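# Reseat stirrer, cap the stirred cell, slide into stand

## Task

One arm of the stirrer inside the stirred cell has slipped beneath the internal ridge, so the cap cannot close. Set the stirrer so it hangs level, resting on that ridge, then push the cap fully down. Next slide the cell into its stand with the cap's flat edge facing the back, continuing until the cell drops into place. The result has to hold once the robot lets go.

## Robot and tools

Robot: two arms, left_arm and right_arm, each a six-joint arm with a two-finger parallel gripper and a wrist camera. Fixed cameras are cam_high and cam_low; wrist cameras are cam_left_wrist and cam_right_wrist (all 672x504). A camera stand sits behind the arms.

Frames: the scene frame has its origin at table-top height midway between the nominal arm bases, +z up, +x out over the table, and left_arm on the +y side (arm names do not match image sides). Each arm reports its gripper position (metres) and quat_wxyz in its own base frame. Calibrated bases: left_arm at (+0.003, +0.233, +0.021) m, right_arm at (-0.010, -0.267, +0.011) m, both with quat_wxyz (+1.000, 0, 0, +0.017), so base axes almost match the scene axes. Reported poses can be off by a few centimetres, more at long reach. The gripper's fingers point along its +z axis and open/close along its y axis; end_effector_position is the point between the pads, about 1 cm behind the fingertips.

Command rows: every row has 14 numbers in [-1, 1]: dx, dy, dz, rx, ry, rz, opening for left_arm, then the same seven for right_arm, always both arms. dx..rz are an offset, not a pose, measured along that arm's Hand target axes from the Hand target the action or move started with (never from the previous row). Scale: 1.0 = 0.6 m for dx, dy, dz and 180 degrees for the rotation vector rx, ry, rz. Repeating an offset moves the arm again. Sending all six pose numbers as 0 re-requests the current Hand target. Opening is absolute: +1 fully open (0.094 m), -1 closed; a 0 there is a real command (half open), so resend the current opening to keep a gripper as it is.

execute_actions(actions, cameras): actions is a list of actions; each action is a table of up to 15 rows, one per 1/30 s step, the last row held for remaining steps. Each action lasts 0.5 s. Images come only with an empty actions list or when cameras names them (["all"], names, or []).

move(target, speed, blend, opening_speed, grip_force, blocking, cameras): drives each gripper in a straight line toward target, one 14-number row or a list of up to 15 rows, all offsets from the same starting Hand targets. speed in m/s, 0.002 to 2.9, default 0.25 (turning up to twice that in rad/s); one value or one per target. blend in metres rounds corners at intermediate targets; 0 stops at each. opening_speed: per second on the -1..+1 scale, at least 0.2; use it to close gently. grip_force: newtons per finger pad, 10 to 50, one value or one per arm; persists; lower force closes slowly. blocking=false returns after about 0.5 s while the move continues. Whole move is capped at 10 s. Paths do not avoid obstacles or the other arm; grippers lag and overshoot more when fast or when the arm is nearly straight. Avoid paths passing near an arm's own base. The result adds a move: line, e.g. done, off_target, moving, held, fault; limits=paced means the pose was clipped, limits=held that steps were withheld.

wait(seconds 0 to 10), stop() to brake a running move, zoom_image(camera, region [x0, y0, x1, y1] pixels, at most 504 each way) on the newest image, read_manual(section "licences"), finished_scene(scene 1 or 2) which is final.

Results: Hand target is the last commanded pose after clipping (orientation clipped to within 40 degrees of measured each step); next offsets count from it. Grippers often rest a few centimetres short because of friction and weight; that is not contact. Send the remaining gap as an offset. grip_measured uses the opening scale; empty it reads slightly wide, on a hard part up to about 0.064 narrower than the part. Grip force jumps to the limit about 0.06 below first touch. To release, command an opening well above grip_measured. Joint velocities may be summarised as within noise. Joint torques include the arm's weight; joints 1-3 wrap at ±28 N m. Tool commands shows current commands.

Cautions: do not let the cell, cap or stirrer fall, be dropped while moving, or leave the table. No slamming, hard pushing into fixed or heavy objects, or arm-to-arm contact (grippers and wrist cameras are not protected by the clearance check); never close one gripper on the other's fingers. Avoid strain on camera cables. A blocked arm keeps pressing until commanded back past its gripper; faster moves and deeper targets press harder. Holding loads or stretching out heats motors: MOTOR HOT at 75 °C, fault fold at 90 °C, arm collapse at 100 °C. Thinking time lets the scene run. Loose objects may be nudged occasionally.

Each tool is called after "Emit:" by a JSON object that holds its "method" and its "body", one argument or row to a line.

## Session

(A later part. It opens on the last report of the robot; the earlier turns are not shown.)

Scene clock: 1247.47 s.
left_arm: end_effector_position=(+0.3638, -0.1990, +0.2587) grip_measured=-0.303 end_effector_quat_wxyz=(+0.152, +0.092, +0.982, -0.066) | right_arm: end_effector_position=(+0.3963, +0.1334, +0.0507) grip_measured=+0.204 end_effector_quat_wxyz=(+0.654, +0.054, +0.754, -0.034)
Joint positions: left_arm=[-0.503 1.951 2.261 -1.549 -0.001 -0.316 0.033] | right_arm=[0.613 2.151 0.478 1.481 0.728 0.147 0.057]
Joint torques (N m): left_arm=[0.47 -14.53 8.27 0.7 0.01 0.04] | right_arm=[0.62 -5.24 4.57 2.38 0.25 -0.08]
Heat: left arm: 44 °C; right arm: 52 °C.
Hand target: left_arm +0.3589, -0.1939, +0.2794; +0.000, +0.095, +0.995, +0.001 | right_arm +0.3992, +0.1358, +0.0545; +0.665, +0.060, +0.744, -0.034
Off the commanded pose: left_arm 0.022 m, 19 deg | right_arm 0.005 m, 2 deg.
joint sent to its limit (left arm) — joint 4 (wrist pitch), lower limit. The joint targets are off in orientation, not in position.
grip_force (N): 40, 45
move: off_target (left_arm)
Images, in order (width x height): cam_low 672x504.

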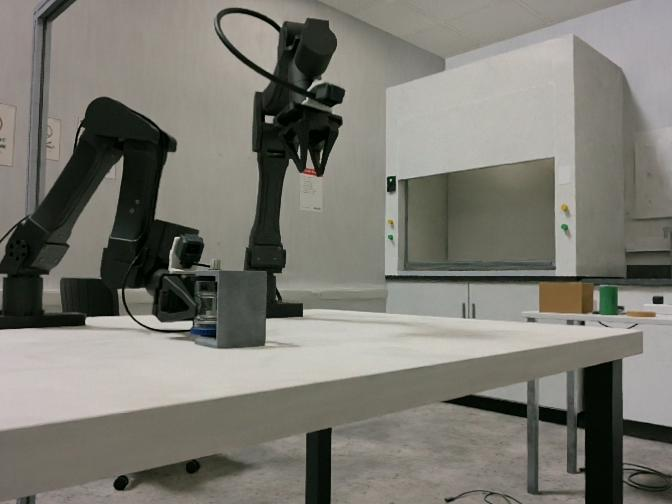

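Emit:
{"method": "move", "body": {
  "target": [0,0,0,0,0,0,-0.3,0.001,0.0,0.012,0,0,0,0.05],
  "speed": 0.03,
  "cameras": ["cam_low","cam_left_wrist","cam_right_wrist"]
}}

Emit:
{"method": "zoom_image", "body": {
  "camera": "cam_low",
  "region": [170, 250, 270, 350]
}}

Emit:
{"method": "zoom_image", "body": {
  "camera": "cam_right_wrist",
  "region": [130, 50, 470, 250]
}}

Emit:
{"method": "zoom_image", "body": {
  "camera": "cam_left_wrist",
  "region": [445, 180, 565, 300]
}}

Scene clock: 1257.07 s.
left_arm: end_effector_position=(+0.3638, -0.1990, +0.2587) grip_measured=-0.303 end_effector_quat_wxyz=(+0.152, +0.092, +0.982, -0.066) | right_arm: end_effector_position=(+0.4013, +0.1352, +0.0510) grip_measured=+0.204 end_effector_quat_wxyz=(+0.657, +0.055, +0.751, -0.035)
Joint positions: left_arm=[-0.503 1.951 2.261 -1.549 -0.001 -0.316 0.033] | right_arm=[0.61 2.164 0.501 1.481 0.728 0.143 0.057]
Joint torques (N m): left_arm=[0.44 -14.57 8.38 0.7 0.02 0.03] | right_arm=[-0.59 -5.35 4.64 2.31 0.1 -0.11]
Heat: left arm: 44 °C; right arm: 52 °C.
Hand target: left_arm +0.3589, -0.1939, +0.2794; +0.000, +0.095, +0.995, +0.001 | right_arm +0.4063, +0.1350, +0.0532; +0.665, +0.060, +0.744, -0.034
Off the commanded pose: left_arm 0.022 m, 19 deg | right_arm 0.005 m, 1 deg.
joint sent to its limit (left arm) — joint 4 (wrist pitch), lower limit. The joint targets are off in orientation, not in position.
grip_force (N): 40, 45
move: off_target (left_arm)
Images, in order (width x height): cam_low 672x504, cam_left_wrist 672x504, cam_right_wrist 672x504.

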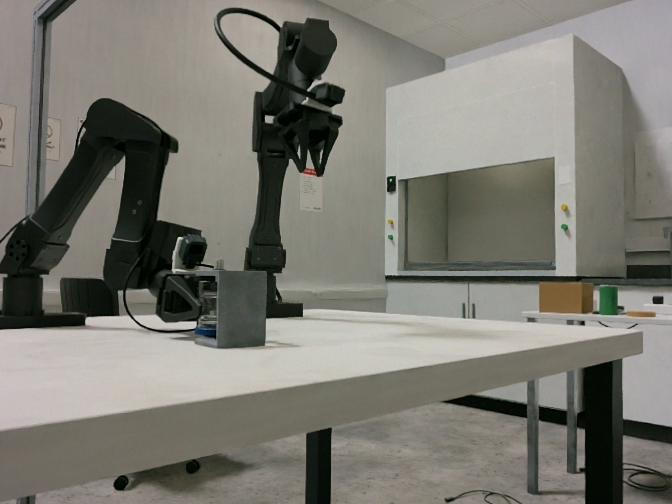

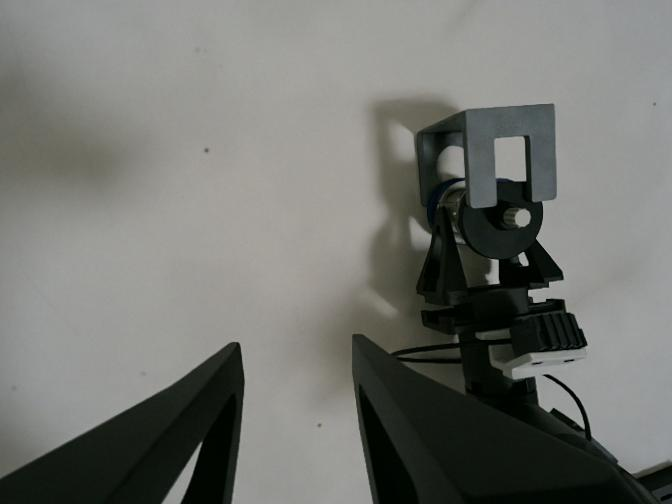

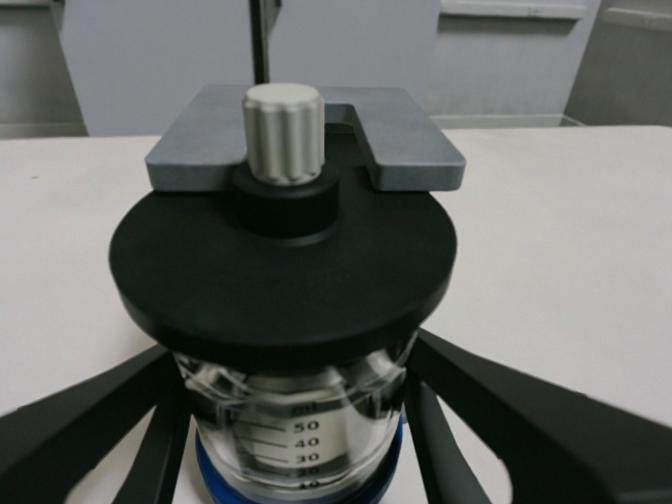

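Scaled by 5.040 from the camera's 672x504 image, which has a finer 960x720 frame.

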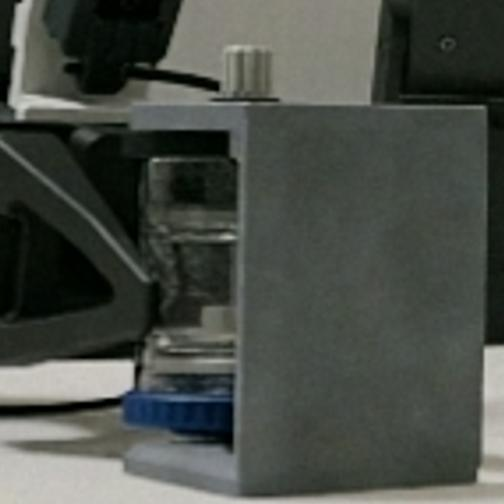

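Scaled by 1.482 from the camera's 672x504 image, which has a finer 960x720 frame.

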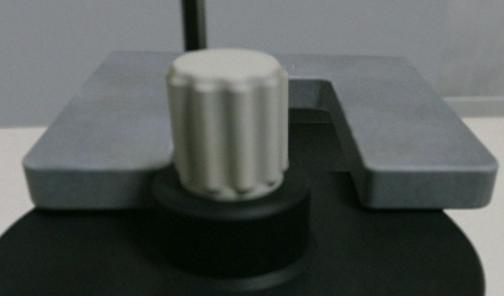

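Scaled by 4.200 from the camera's 672x504 image, which has a finer 960x720 frame.

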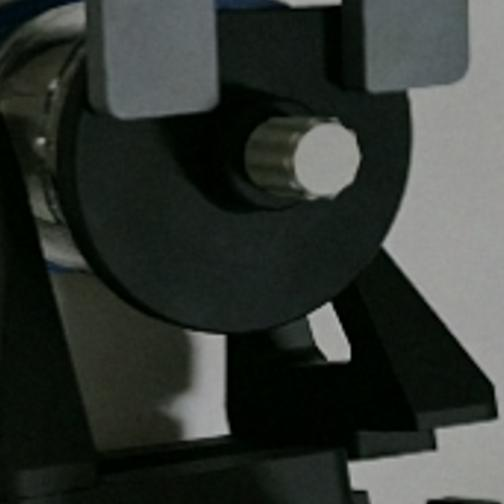

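Emit:
{"method": "move", "body": {
  "target": [0,0,0,0,0,0,-0.3,0.001,-0.0065,0.0,0,0,0,0.05],
  "speed": 0.03,
  "cameras": ["cam_low","cam_left_wrist","cam_right_wrist"]
}}

Emit:
{"method": "zoom_image", "body": {
  "camera": "cam_low",
  "region": [170, 250, 270, 350]
}}

Emit:
{"method": "zoom_image", "body": {
  "camera": "cam_right_wrist",
  "region": [130, 50, 470, 250]
}}

Emit:
{"method": "zoom_image", "body": {
  "camera": "cam_left_wrist",
  "region": [445, 180, 565, 300]
}}

Scene clock: 1262.03 s.
left_arm: end_effector_position=(+0.3638, -0.1990, +0.2587) grip_measured=-0.303 end_effector_quat_wxyz=(+0.152, +0.092, +0.982, -0.066) | right_arm: end_effector_position=(+0.4029, +0.1325, +0.0513) grip_measured=+0.204 end_effector_quat_wxyz=(+0.657, +0.057, +0.751, -0.035)
Joint positions: left_arm=[-0.503 1.951 2.261 -1.549 -0.001 -0.316 0.033] | right_arm=[0.599 2.164 0.501 1.483 0.72 0.141 0.057]
Joint torques (N m): left_arm=[0.42 -14.53 8.29 0.71 0.02 0.03] | right_arm=[-0.57 -5.24 3.74 2.44 0.07 -0.1]
Heat: left arm: 44 °C; right arm: 52 °C.
Hand target: left_arm +0.3589, -0.1939, +0.2794; +0.000, +0.095, +0.995, +0.001 | right_arm +0.4057, +0.1313, +0.0525; +0.665, +0.060, +0.744, -0.034
Off the commanded pose: left_arm 0.022 m, 19 deg | right_arm 0.003 m, 1 deg.
joint sent to its limit (left arm) — joint 4 (wrist pitch), lower limit. The joint targets are off in orientation, not in position.
grip_force (N): 40, 45
move: off_target (left_arm)
Images, in order (width x height): cam_low 672x504, cam_left_wrist 672x504, cam_right_wrist 672x504.

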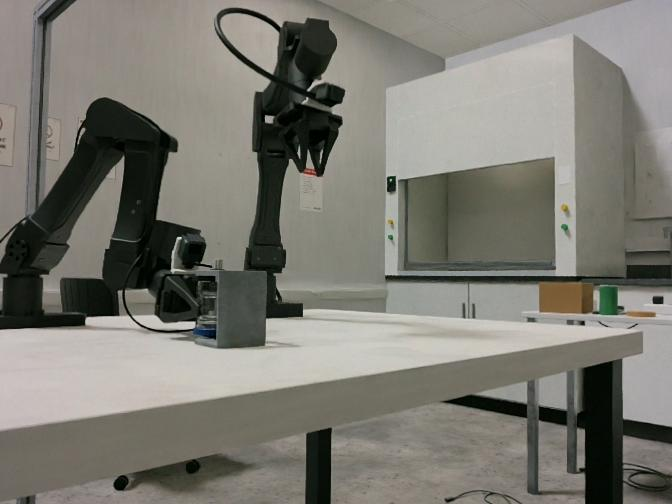

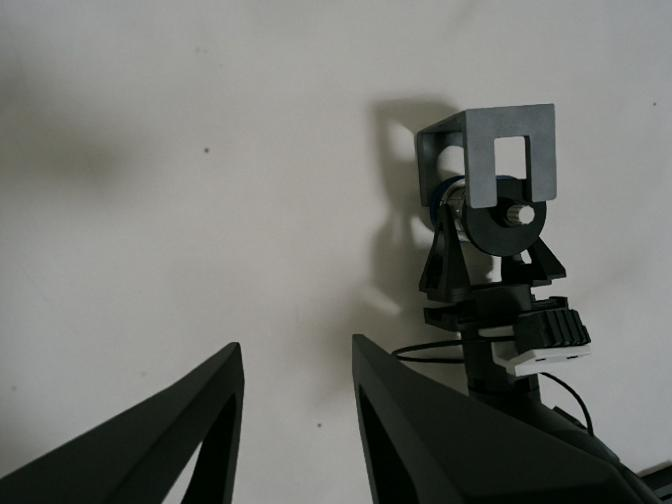

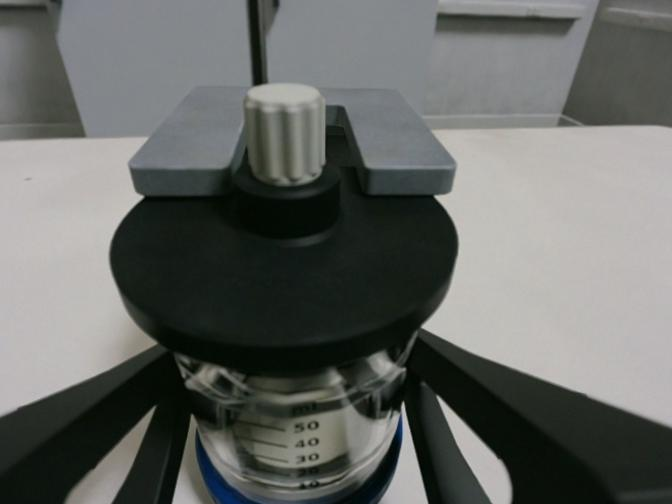

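Scaled by 5.040 from the camera's 672x504 image, which has a finer 960x720 frame.

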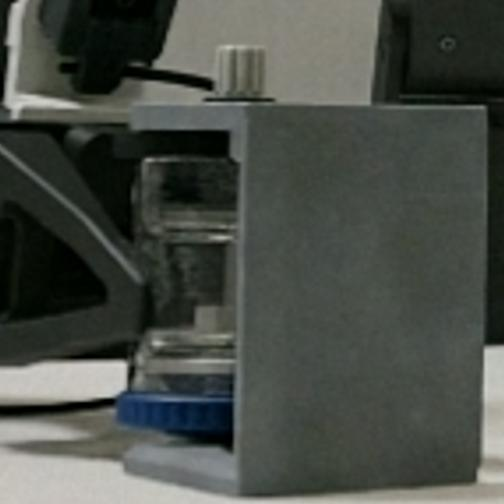

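Scaled by 1.482 from the camera's 672x504 image, which has a finer 960x720 frame.

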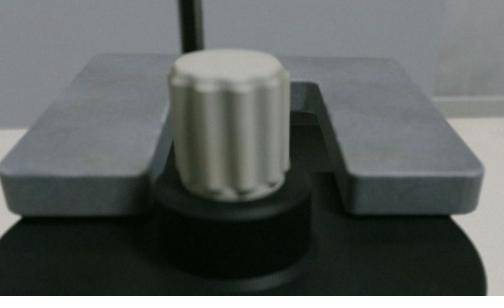

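Scaled by 4.200 from the camera's 672x504 image, which has a finer 960x720 frame.

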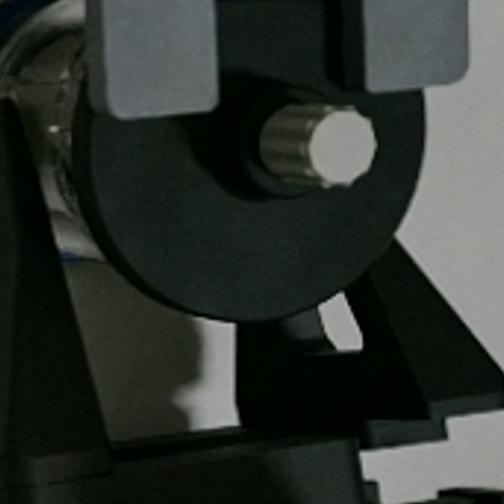

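Emit:
{"method": "move", "body": {
  "target": [0,0,0,0,0,0,-0.3,0.001,-0.004,0.010,0,0,0,0.05],
  "speed": 0.03,
  "cameras": ["cam_low","cam_left_wrist","cam_right_wrist"]
}}

Emit:
{"method": "zoom_image", "body": {
  "camera": "cam_low",
  "region": [170, 250, 270, 350]
}}

Emit:
{"method": "zoom_image", "body": {
  "camera": "cam_right_wrist",
  "region": [130, 50, 470, 250]
}}

Emit:
{"method": "zoom_image", "body": {
  "camera": "cam_left_wrist",
  "region": [445, 180, 565, 300]
}}

Scene clock: 1267.97 s.
left_arm: end_effector_position=(+0.3638, -0.1990, +0.2587) grip_measured=-0.303 end_effector_quat_wxyz=(+0.152, +0.092, +0.982, -0.066) | right_arm: end_effector_position=(+0.4069, +0.1282, +0.0510) grip_measured=+0.204 end_effector_quat_wxyz=(+0.659, +0.059, +0.749, -0.034)
Joint positions: left_arm=[-0.503 1.951 2.261 -1.549 -0.001 -0.316 0.033] | right_arm=[0.579 2.174 0.506 1.498 0.702 0.138 0.057]
Joint torques (N m): left_arm=[0.53 -14.52 8.32 0.7 0.01 0.04] | right_arm=[-0.61 -5.26 4.45 2.3 0.05 -0.11]
Heat: left arm: 44 °C; right arm: 53 °C.
Hand target: left_arm +0.3589, -0.1939, +0.2794; +0.000, +0.095, +0.995, +0.001 | right_arm +0.4112, +0.1280, +0.0512; +0.665, +0.060, +0.744, -0.034
Off the commanded pose: left_arm 0.022 m, 19 deg | right_arm 0.004 m, 1 deg.
joint sent to its limit (left arm) — joint 4 (wrist pitch), lower limit. The joint targets are off in orientation, not in position.
grip_force (N): 40, 45
move: off_target (left_arm)
Images, in order (width x height): cam_low 672x504, cam_left_wrist 672x504, cam_right_wrist 672x504.

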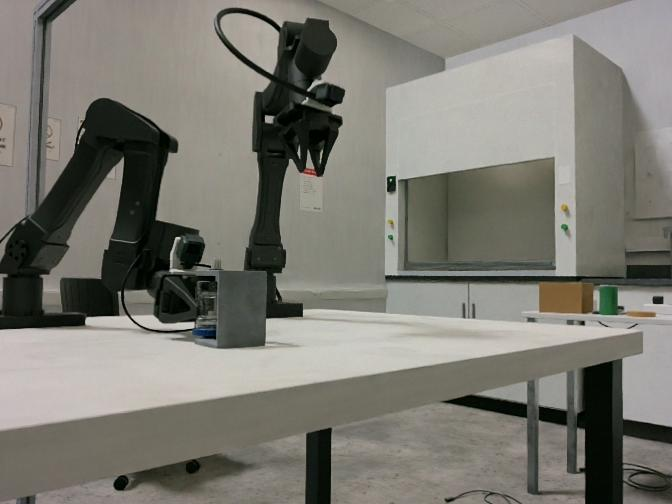

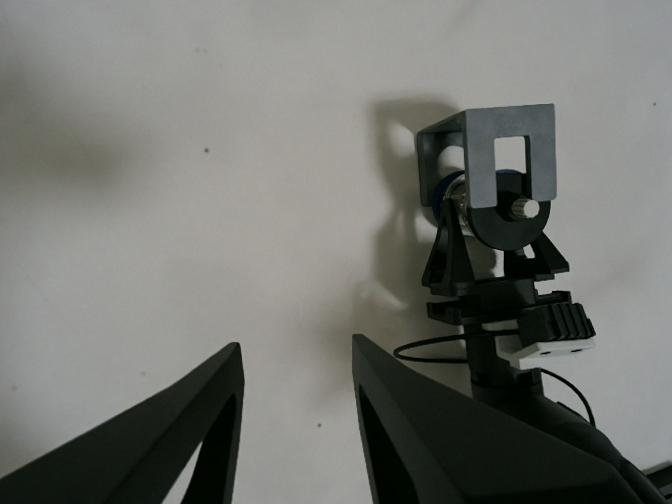

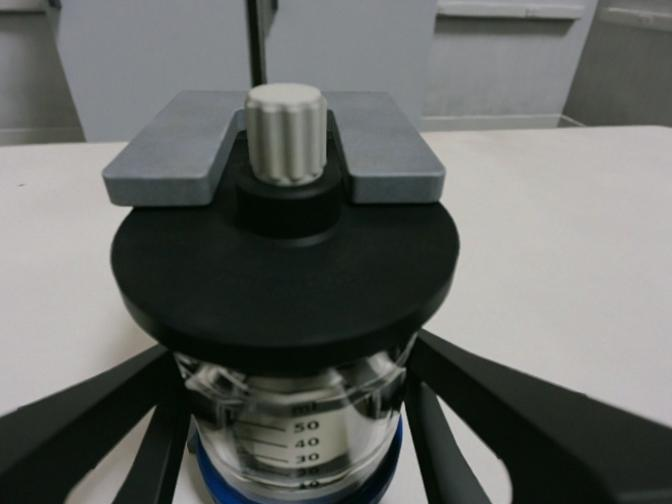

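Scaled by 5.040 from the camera's 672x504 image, which has a finer 960x720 frame.

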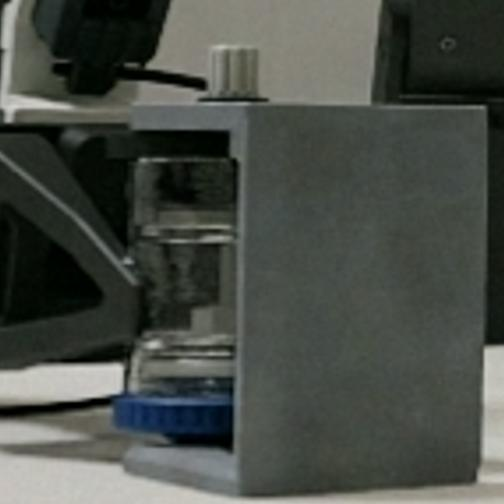

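Scaled by 1.482 from the camera's 672x504 image, which has a finer 960x720 frame.

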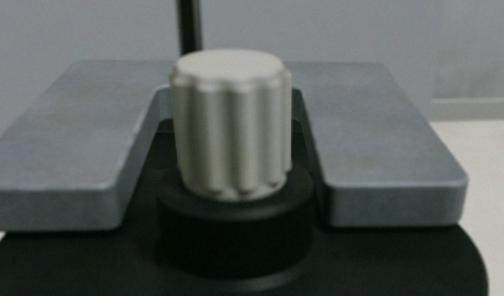

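Scaled by 4.200 from the camera's 672x504 image, which has a finer 960x720 frame.

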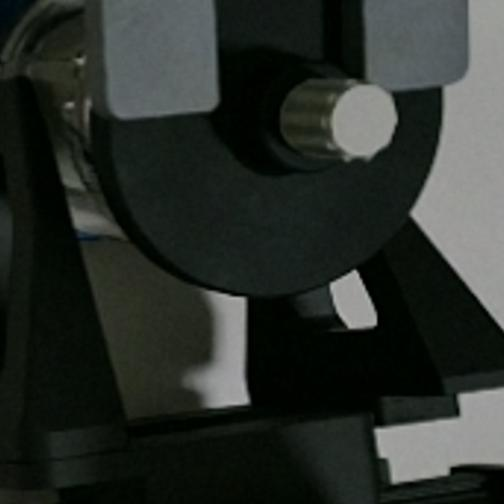

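Emit:
{"method": "move", "body": {
  "target": [0,0,0,0,0,0,-0.3,0.001,0.010,0.006,0,0,0,0.05],
  "speed": 0.03,
  "cameras": ["cam_low","cam_left_wrist","cam_right_wrist"]
}}

Emit:
{"method": "zoom_image", "body": {
  "camera": "cam_low",
  "region": [170, 250, 270, 350]
}}

Emit:
{"method": "zoom_image", "body": {
  "camera": "cam_right_wrist",
  "region": [130, 50, 470, 250]
}}

Emit:
{"method": "zoom_image", "body": {
  "camera": "cam_left_wrist",
  "region": [445, 180, 565, 300]
}}

Scene clock: 1274.80 s.
left_arm: end_effector_position=(+0.3638, -0.1990, +0.2587) grip_measured=-0.303 end_effector_quat_wxyz=(+0.152, +0.092, +0.982, -0.066) | right_arm: end_effector_position=(+0.4121, +0.1316, +0.0515) grip_measured=+0.204 end_effector_quat_wxyz=(+0.661, +0.060, +0.747, -0.032)
Joint positions: left_arm=[-0.503 1.951 2.261 -1.549 -0.001 -0.316 0.033] | right_arm=[0.579 2.186 0.531 1.494 0.702 0.137 0.057]
Joint torques (N m): left_arm=[0.49 -14.5 8.34 0.7 0.01 0.03] | right_arm=[0.12 -5.56 4.68 2.15 0.12 -0.09]
Heat: left arm: 44 °C; right arm: 52 °C.
Hand target: left_arm +0.3589, -0.1939, +0.2794; +0.000, +0.095, +0.995, +0.001 | right_arm +0.4155, +0.1335, +0.0502; +0.665, +0.060, +0.744, -0.034
Off the commanded pose: left_arm 0.022 m, 19 deg | right_arm 0.004 m, 1 deg.
joint sent to its limit (left arm) — joint 4 (wrist pitch), lower limit. The joint targets are off in orientation, not in position.
grip_force (N): 40, 45
move: off_target (left_arm)
Images, in order (width x height): cam_low 672x504, cam_left_wrist 672x504, cam_right_wrist 672x504.

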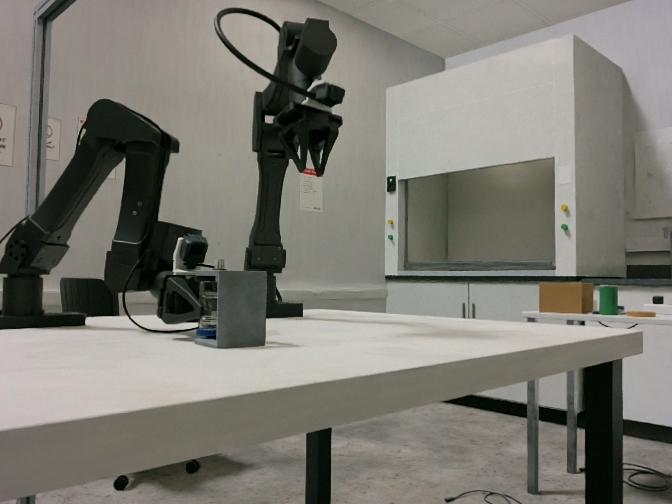

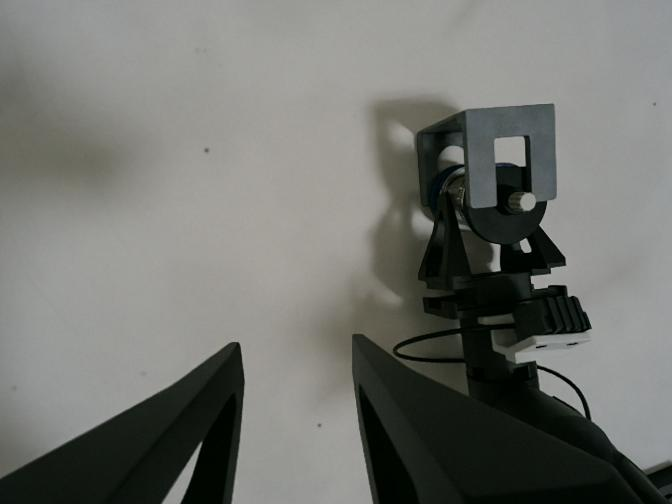

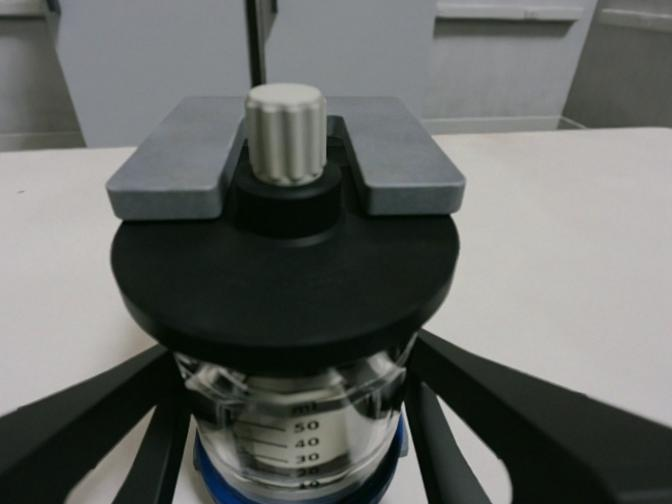

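Scaled by 5.040 from the camera's 672x504 image, which has a finer 960x720 frame.

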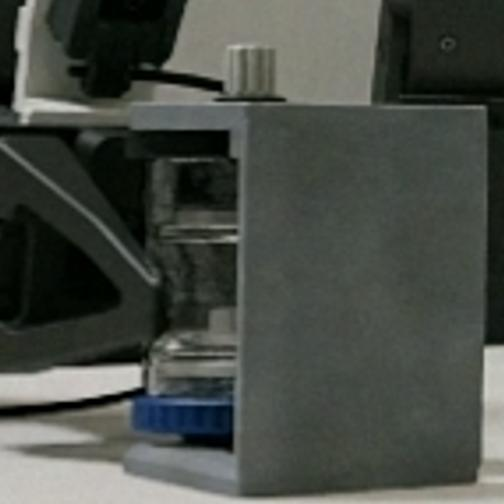

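Scaled by 1.482 from the camera's 672x504 image, which has a finer 960x720 frame.

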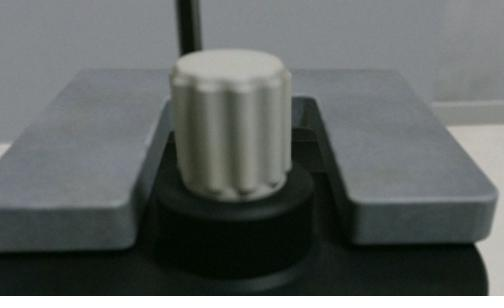

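Scaled by 4.200 from the camera's 672x504 image, which has a finer 960x720 frame.

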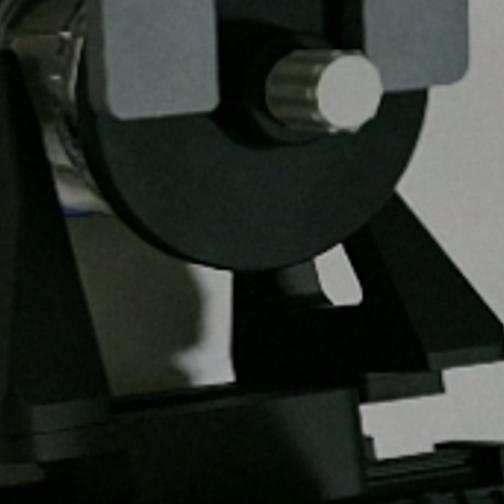

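Emit:
{"method": "move", "body": {
  "target": [0,0,0,0,0,0,-0.3,0.001,0.000,0.010,0,0.004,-0.009,0.05],
  "speed": 0.03,
  "cameras": ["cam_low","cam_left_wrist","cam_right_wrist"]
}}

Emit:
{"method": "zoom_image", "body": {
  "camera": "cam_low",
  "region": [170, 250, 270, 350]
}}

Emit:
{"method": "zoom_image", "body": {
  "camera": "cam_right_wrist",
  "region": [130, 50, 470, 250]
}}

Emit:
{"method": "zoom_image", "body": {
  "camera": "cam_left_wrist",
  "region": [445, 180, 565, 300]
}}

Scene clock: 1280.97 s.
left_arm: end_effector_position=(+0.3638, -0.1990, +0.2587) grip_measured=-0.303 end_effector_quat_wxyz=(+0.152, +0.092, +0.982, -0.066) | right_arm: end_effector_position=(+0.4172, +0.1326, +0.0516) grip_measured=+0.204 end_effector_quat_wxyz=(+0.660, +0.055, +0.748, -0.037)
Joint positions: left_arm=[-0.503 1.951 2.261 -1.549 -0.001 -0.316 0.033] | right_arm=[0.573 2.186 0.551 1.471 0.696 0.124 0.057]
Joint torques (N m): left_arm=[0.53 -14.63 8.38 0.72 0 0.02] | right_arm=[-0.57 -6.04 4.74 1.98 0.04 -0.16]
Heat: left arm: 44 °C; right arm: 51 °C.
Hand target: left_arm +0.3589, -0.1939, +0.2794; +0.000, +0.095, +0.995, +0.001 | right_arm +0.4213, +0.1327, +0.0490; +0.660, +0.050, +0.749, -0.043
Off the commanded pose: left_arm 0.022 m, 19 deg | right_arm 0.005 m, 1 deg.
joint sent to its limit (left arm) — joint 4 (wrist pitch), lower limit. The joint targets are off in orientation, not in position.
grip_force (N): 40, 45
move: off_target (left_arm)
Images, in order (width x height): cam_low 672x504, cam_left_wrist 672x504, cam_right_wrist 672x504.

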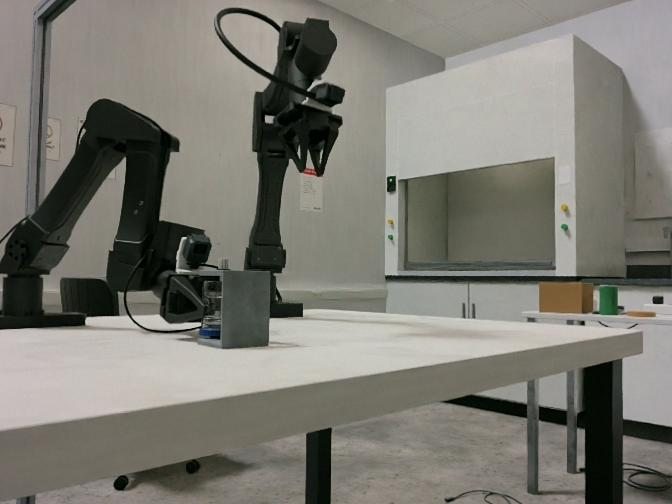

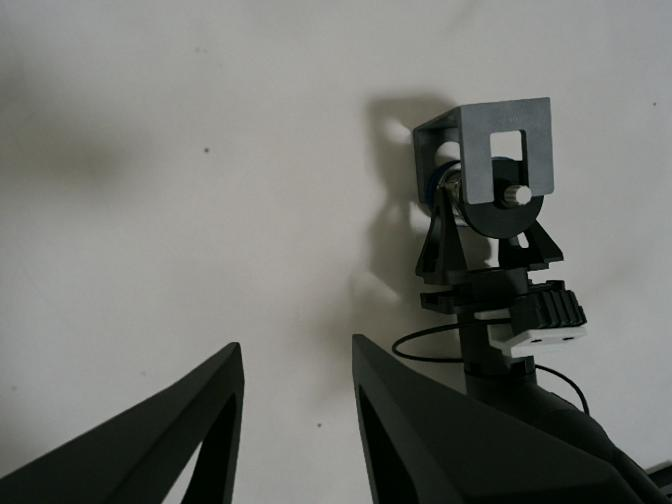

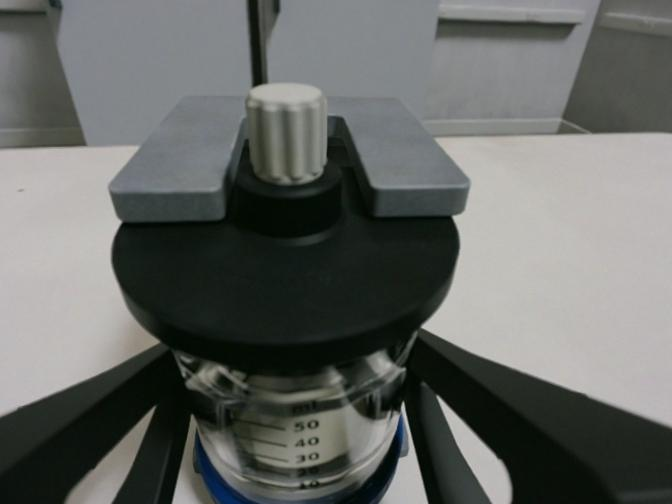

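Scaled by 5.040 from the camera's 672x504 image, which has a finer 960x720 frame.

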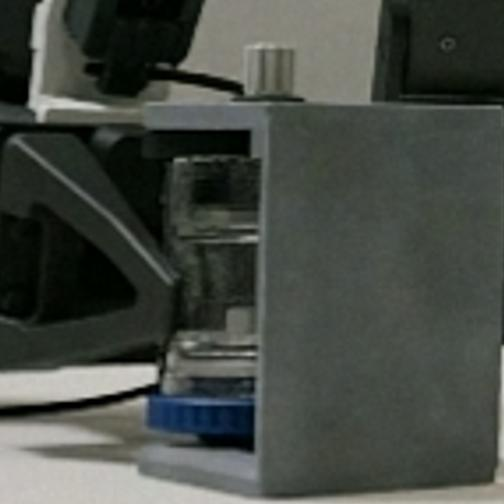

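Scaled by 1.482 from the camera's 672x504 image, which has a finer 960x720 frame.

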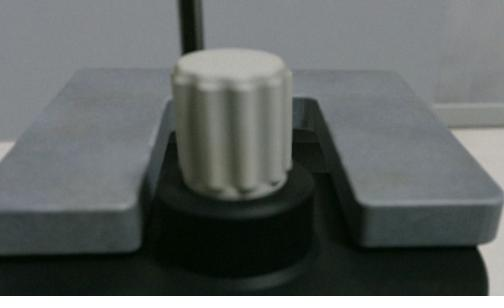

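Scaled by 4.200 from the camera's 672x504 image, which has a finer 960x720 frame.

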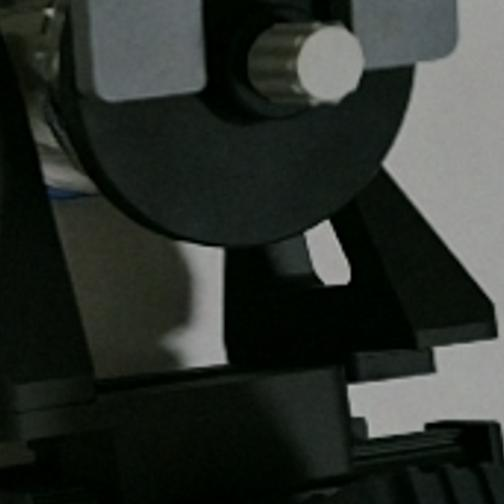

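Emit:
{"method": "move", "body": {
  "target": [0,0,0,0,0,0,-0.3,0.003,0.000,-0.002,0,0,0,0.05],
  "speed": 0.03,
  "cameras": ["cam_low"]
}}

Emit:
{"method": "zoom_image", "body": {
  "camera": "cam_low",
  "region": [170, 250, 270, 350]
}}

Emit:
{"method": "zoom_image", "body": {
  "camera": "cam_low",
  "region": [190, 318, 230, 352]
}}

Emit:
{"method": "zoom_image", "body": {
  "camera": "cam_low",
  "region": [190, 266, 230, 300]
}}

Scene clock: 1287.60 s.
left_arm: end_effector_position=(+0.3638, -0.1990, +0.2587) grip_measured=-0.303 end_effector_quat_wxyz=(+0.152, +0.092, +0.982, -0.066) | right_arm: end_effector_position=(+0.4172, +0.1326, +0.0516) grip_measured=+0.204 end_effector_quat_wxyz=(+0.660, +0.055, +0.748, -0.037)
Joint positions: left_arm=[-0.503 1.951 2.261 -1.549 -0.001 -0.316 0.033] | right_arm=[0.573 2.186 0.551 1.471 0.696 0.124 0.057]
Joint torques (N m): left_arm=[0.42 -14.52 8.35 0.7 0.02 0.04] | right_arm=[-0.28 -5.57 4.44 2.08 0.08 -0.16]
Heat: left arm: 44 °C; right arm: 50 °C.
Hand target: left_arm +0.3589, -0.1939, +0.2794; +0.000, +0.095, +0.995, +0.001 | right_arm +0.4199, +0.1329, +0.0474; +0.660, +0.050, +0.749, -0.043
Off the commanded pose: left_arm 0.022 m, 19 deg | right_arm 0.005 m, 1 deg.
joint sent to its limit (left arm) — joint 4 (wrist pitch), lower limit. The joint targets are off in orientation, not in position.
grip_force (N): 40, 45
move: off_target (left_arm)
Images, in order (width x height): cam_low 672x504.

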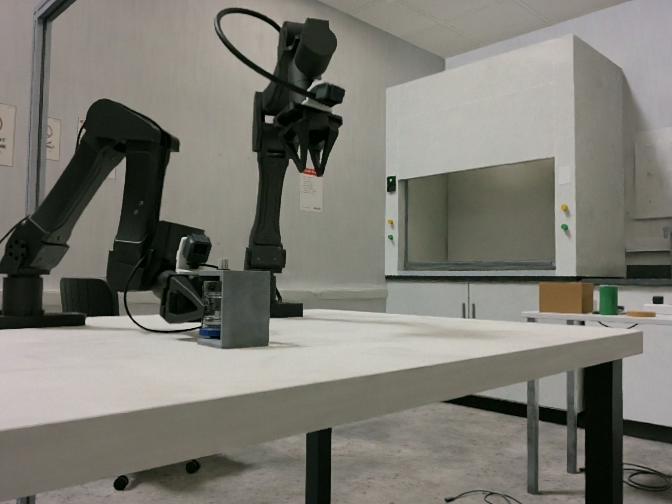

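Scaled by 5.040 from the camera's 672x504 image, which has a finer 960x720 frame.

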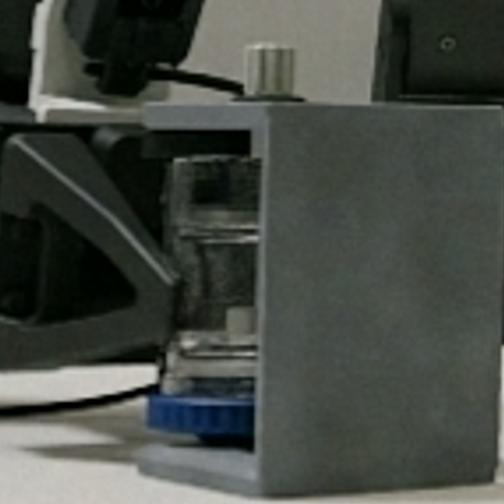

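Scaled by 12.600 from the camera's 672x504 image, which has a finer 960x720 frame.

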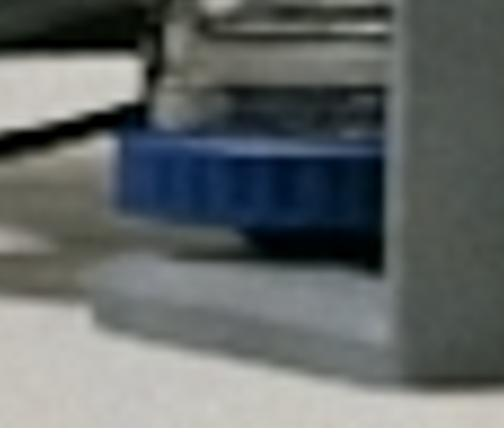

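Scaled by 12.600 from the camera's 672x504 image, which has a finer 960x720 frame.

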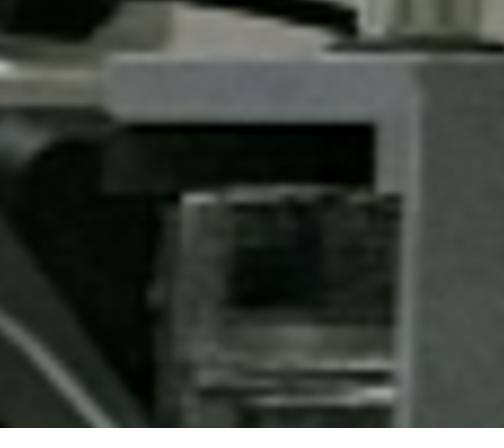

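Emit:
{"method": "move", "body": {
  "target": [0,0,0,0,0,0,-0.3,0.003,0.000,-0.001,0,0,0,0.05],
  "speed": 0.03,
  "cameras": ["cam_low"]
}}

Emit:
{"method": "zoom_image", "body": {
  "camera": "cam_low",
  "region": [170, 250, 270, 350]
}}

Emit:
{"method": "zoom_image", "body": {
  "camera": "cam_low",
  "region": [190, 318, 230, 352]
}}

Scene clock: 1293.53 s.
left_arm: end_effector_position=(+0.3638, -0.1990, +0.2587) grip_measured=-0.303 end_effector_quat_wxyz=(+0.152, +0.092, +0.982, -0.066) | right_arm: end_effector_position=(+0.4171, +0.1326, +0.0513) grip_measured=+0.204 end_effector_quat_wxyz=(+0.661, +0.056, +0.748, -0.037)
Joint positions: left_arm=[-0.503 1.951 2.261 -1.549 -0.001 -0.316 0.033] | right_arm=[0.573 2.189 0.551 1.475 0.696 0.124 0.057]
Joint torques (N m): left_arm=[0.44 -14.54 8.31 0.69 -0.01 0.01] | right_arm=[-0.1 -5.27 4.26 2.13 0.08 -0.16]
Heat: left arm: 44 °C; right arm: 50 °C.
Hand target: left_arm +0.3589, -0.1939, +0.2794; +0.000, +0.095, +0.995, +0.001 | right_arm +0.4191, +0.1330, +0.0456; +0.660, +0.050, +0.749, -0.043
Off the commanded pose: left_arm 0.022 m, 19 deg | right_arm 0.006 m, 1 deg.
joint sent to its limit (left arm) — joint 4 (wrist pitch), lower limit. The joint targets are off in orientation, not in position.
grip_force (N): 40, 45
move: off_target (left_arm)
Images, in order (width x height): cam_low 672x504.

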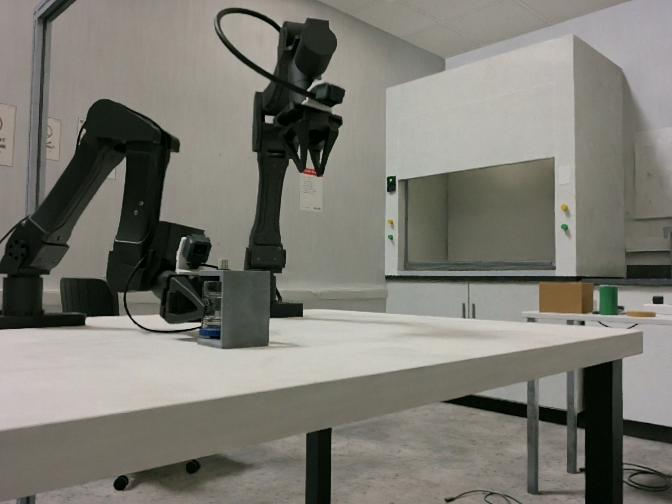

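Scaled by 5.040 from the camera's 672x504 image, which has a finer 960x720 frame.

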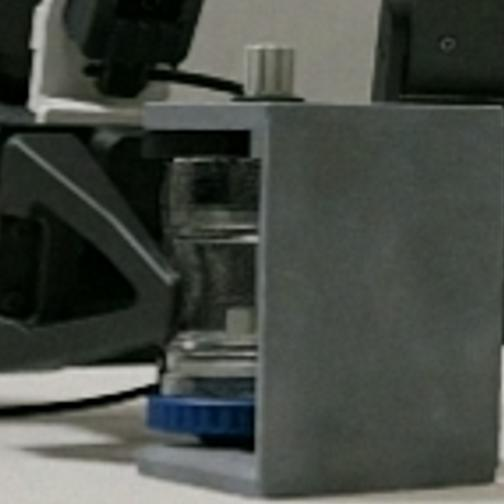

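Scaled by 12.600 from the camera's 672x504 image, which has a finer 960x720 frame.

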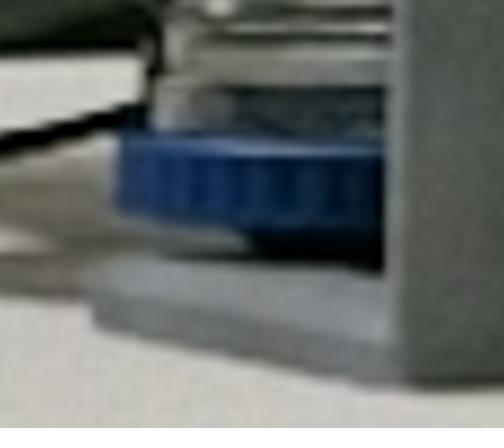

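Emit:
{"method": "move", "body": {
  "target": [0,0,0,0,0,0,-0.3,0.0,0.000,0,0,0.005,0,0.05],
  "speed": 0.03,
  "cameras": ["cam_low"]
}}

Emit:
{"method": "zoom_image", "body": {
  "camera": "cam_low",
  "region": [170, 250, 270, 350]
}}

Emit:
{"method": "zoom_image", "body": {
  "camera": "cam_low",
  "region": [190, 318, 230, 352]
}}

Scene clock: 1298.13 s.
left_arm: end_effector_position=(+0.3638, -0.1990, +0.2587) grip_measured=-0.303 end_effector_quat_wxyz=(+0.152, +0.092, +0.982, -0.066) | right_arm: end_effector_position=(+0.4171, +0.1326, +0.0510) grip_measured=+0.204 end_effector_quat_wxyz=(+0.660, +0.055, +0.748, -0.037)
Joint positions: left_arm=[-0.503 1.951 2.261 -1.549 -0.001 -0.316 0.033] | right_arm=[0.573 2.189 0.551 1.474 0.696 0.124 0.057]
Joint torques (N m): left_arm=[0.46 -14.46 8.36 0.7 -0.01 0.03] | right_arm=[-0.18 -6.67 4.23 1.74 0.06 -0.03]
Heat: left arm: 44 °C; right arm: 50 °C.
Hand target: left_arm +0.3589, -0.1939, +0.2794; +0.000, +0.095, +0.995, +0.001 | right_arm +0.4191, +0.1330, +0.0456; +0.654, +0.050, +0.754, -0.043
Off the commanded pose: left_arm 0.022 m, 19 deg | right_arm 0.006 m, 1 deg.
joint sent to its limit (left arm) — joint 4 (wrist pitch), lower limit. The joint targets are off in orientation, not in position.
grip_force (N): 40, 45
move: off_target (left_arm)
Images, in order (width x height): cam_low 672x504.

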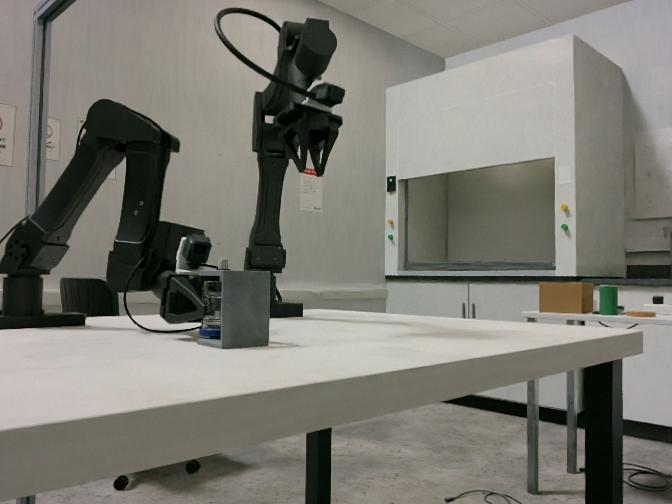

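Scaled by 5.040 from the camera's 672x504 image, which has a finer 960x720 frame.

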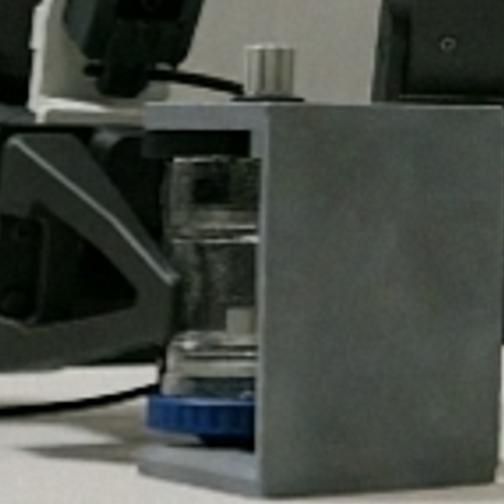

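Scaled by 12.600 from the camera's 672x504 image, which has a finer 960x720 frame.

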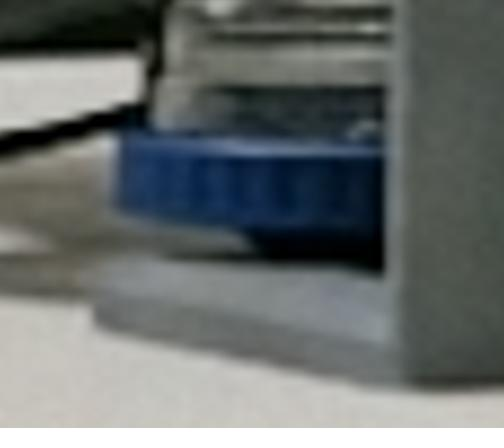

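Emit:
{"method": "move", "body": {
  "target": [0,0,0,0,0,0,-0.3,-0.002,-0.001,0.012,0,-0.003,0.003,0.05],
  "speed": 0.03,
  "cameras": ["cam_low","cam_left_wrist","cam_right_wrist"]
}}

Emit:
{"method": "zoom_image", "body": {
  "camera": "cam_low",
  "region": [170, 250, 270, 350]
}}

Emit:
{"method": "zoom_image", "body": {
  "camera": "cam_right_wrist",
  "region": [130, 50, 470, 250]
}}

Emit:
{"method": "zoom_image", "body": {
  "camera": "cam_left_wrist",
  "region": [445, 180, 565, 300]
}}

Scene clock: 1315.17 s.
left_arm: end_effector_position=(+0.3638, -0.1990, +0.2587) grip_measured=-0.303 end_effector_quat_wxyz=(+0.152, +0.092, +0.982, -0.066) | right_arm: end_effector_position=(+0.4223, +0.1322, +0.0517) grip_measured=+0.204 end_effector_quat_wxyz=(+0.660, +0.055, +0.748, -0.035)
Joint positions: left_arm=[-0.503 1.951 2.261 -1.549 -0.001 -0.316 0.033] | right_arm=[0.56 2.189 0.567 1.46 0.681 0.124 0.057]
Joint torques (N m): left_arm=[0.47 -14.56 8.32 0.7 0 0.03] | right_arm=[-0.61 -5.57 4.82 1.99 0.05 -0.05]
Heat: left arm: 45 °C; right arm: 48 °C.
Hand target: left_arm +0.3589, -0.1939, +0.2794; +0.000, +0.095, +0.995, +0.001 | right_arm +0.4262, +0.1316, +0.0457; +0.657, +0.053, +0.751, -0.040
Off the commanded pose: left_arm 0.022 m, 19 deg | right_arm 0.007 m, 1 deg.
joint sent to its limit (left arm) — joint 4 (wrist pitch), lower limit. The joint targets are off in orientation, not in position.
grip_force (N): 40, 45
move: off_target (left_arm)
Images, in order (width x height): cam_low 672x504, cam_left_wrist 672x504, cam_right_wrist 672x504.

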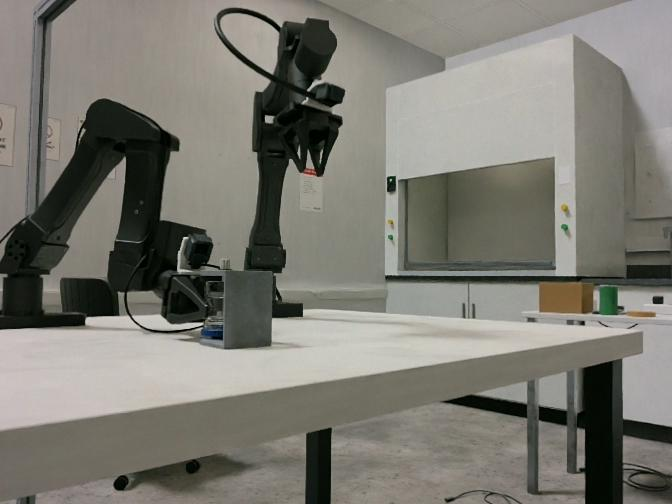

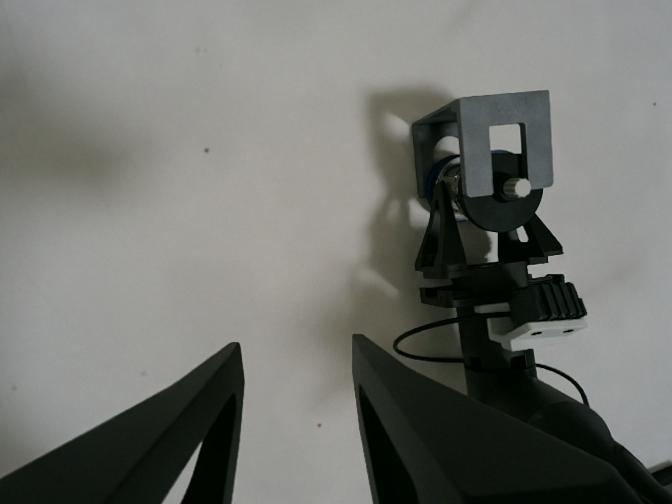

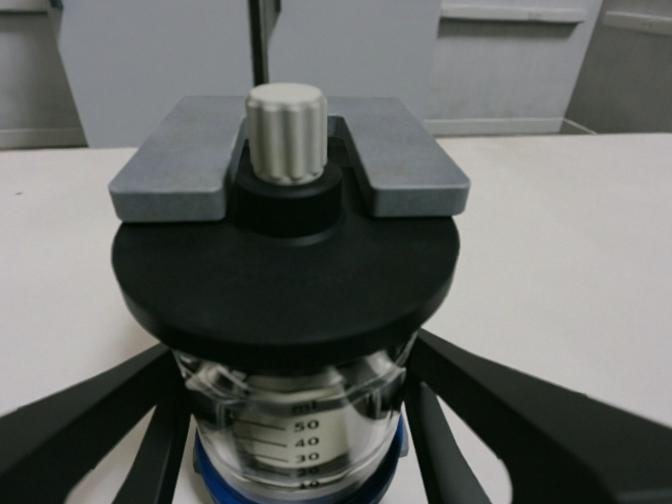

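Scaled by 5.040 from the camera's 672x504 image, which has a finer 960x720 frame.

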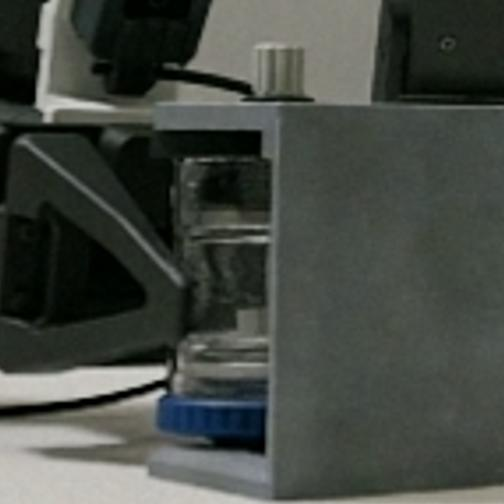

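Scaled by 1.482 from the camera's 672x504 image, which has a finer 960x720 frame.

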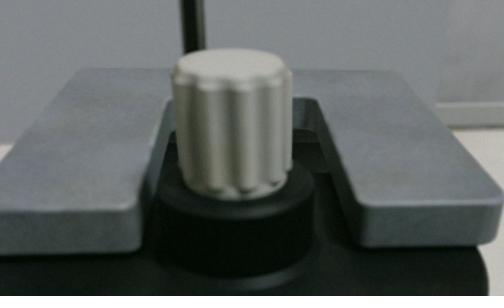

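Scaled by 4.200 from the camera's 672x504 image, which has a finer 960x720 frame.

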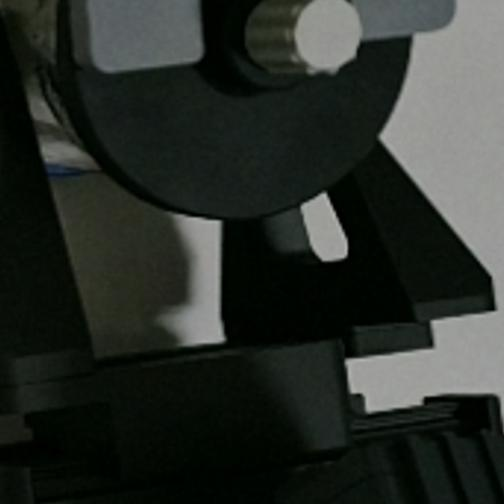

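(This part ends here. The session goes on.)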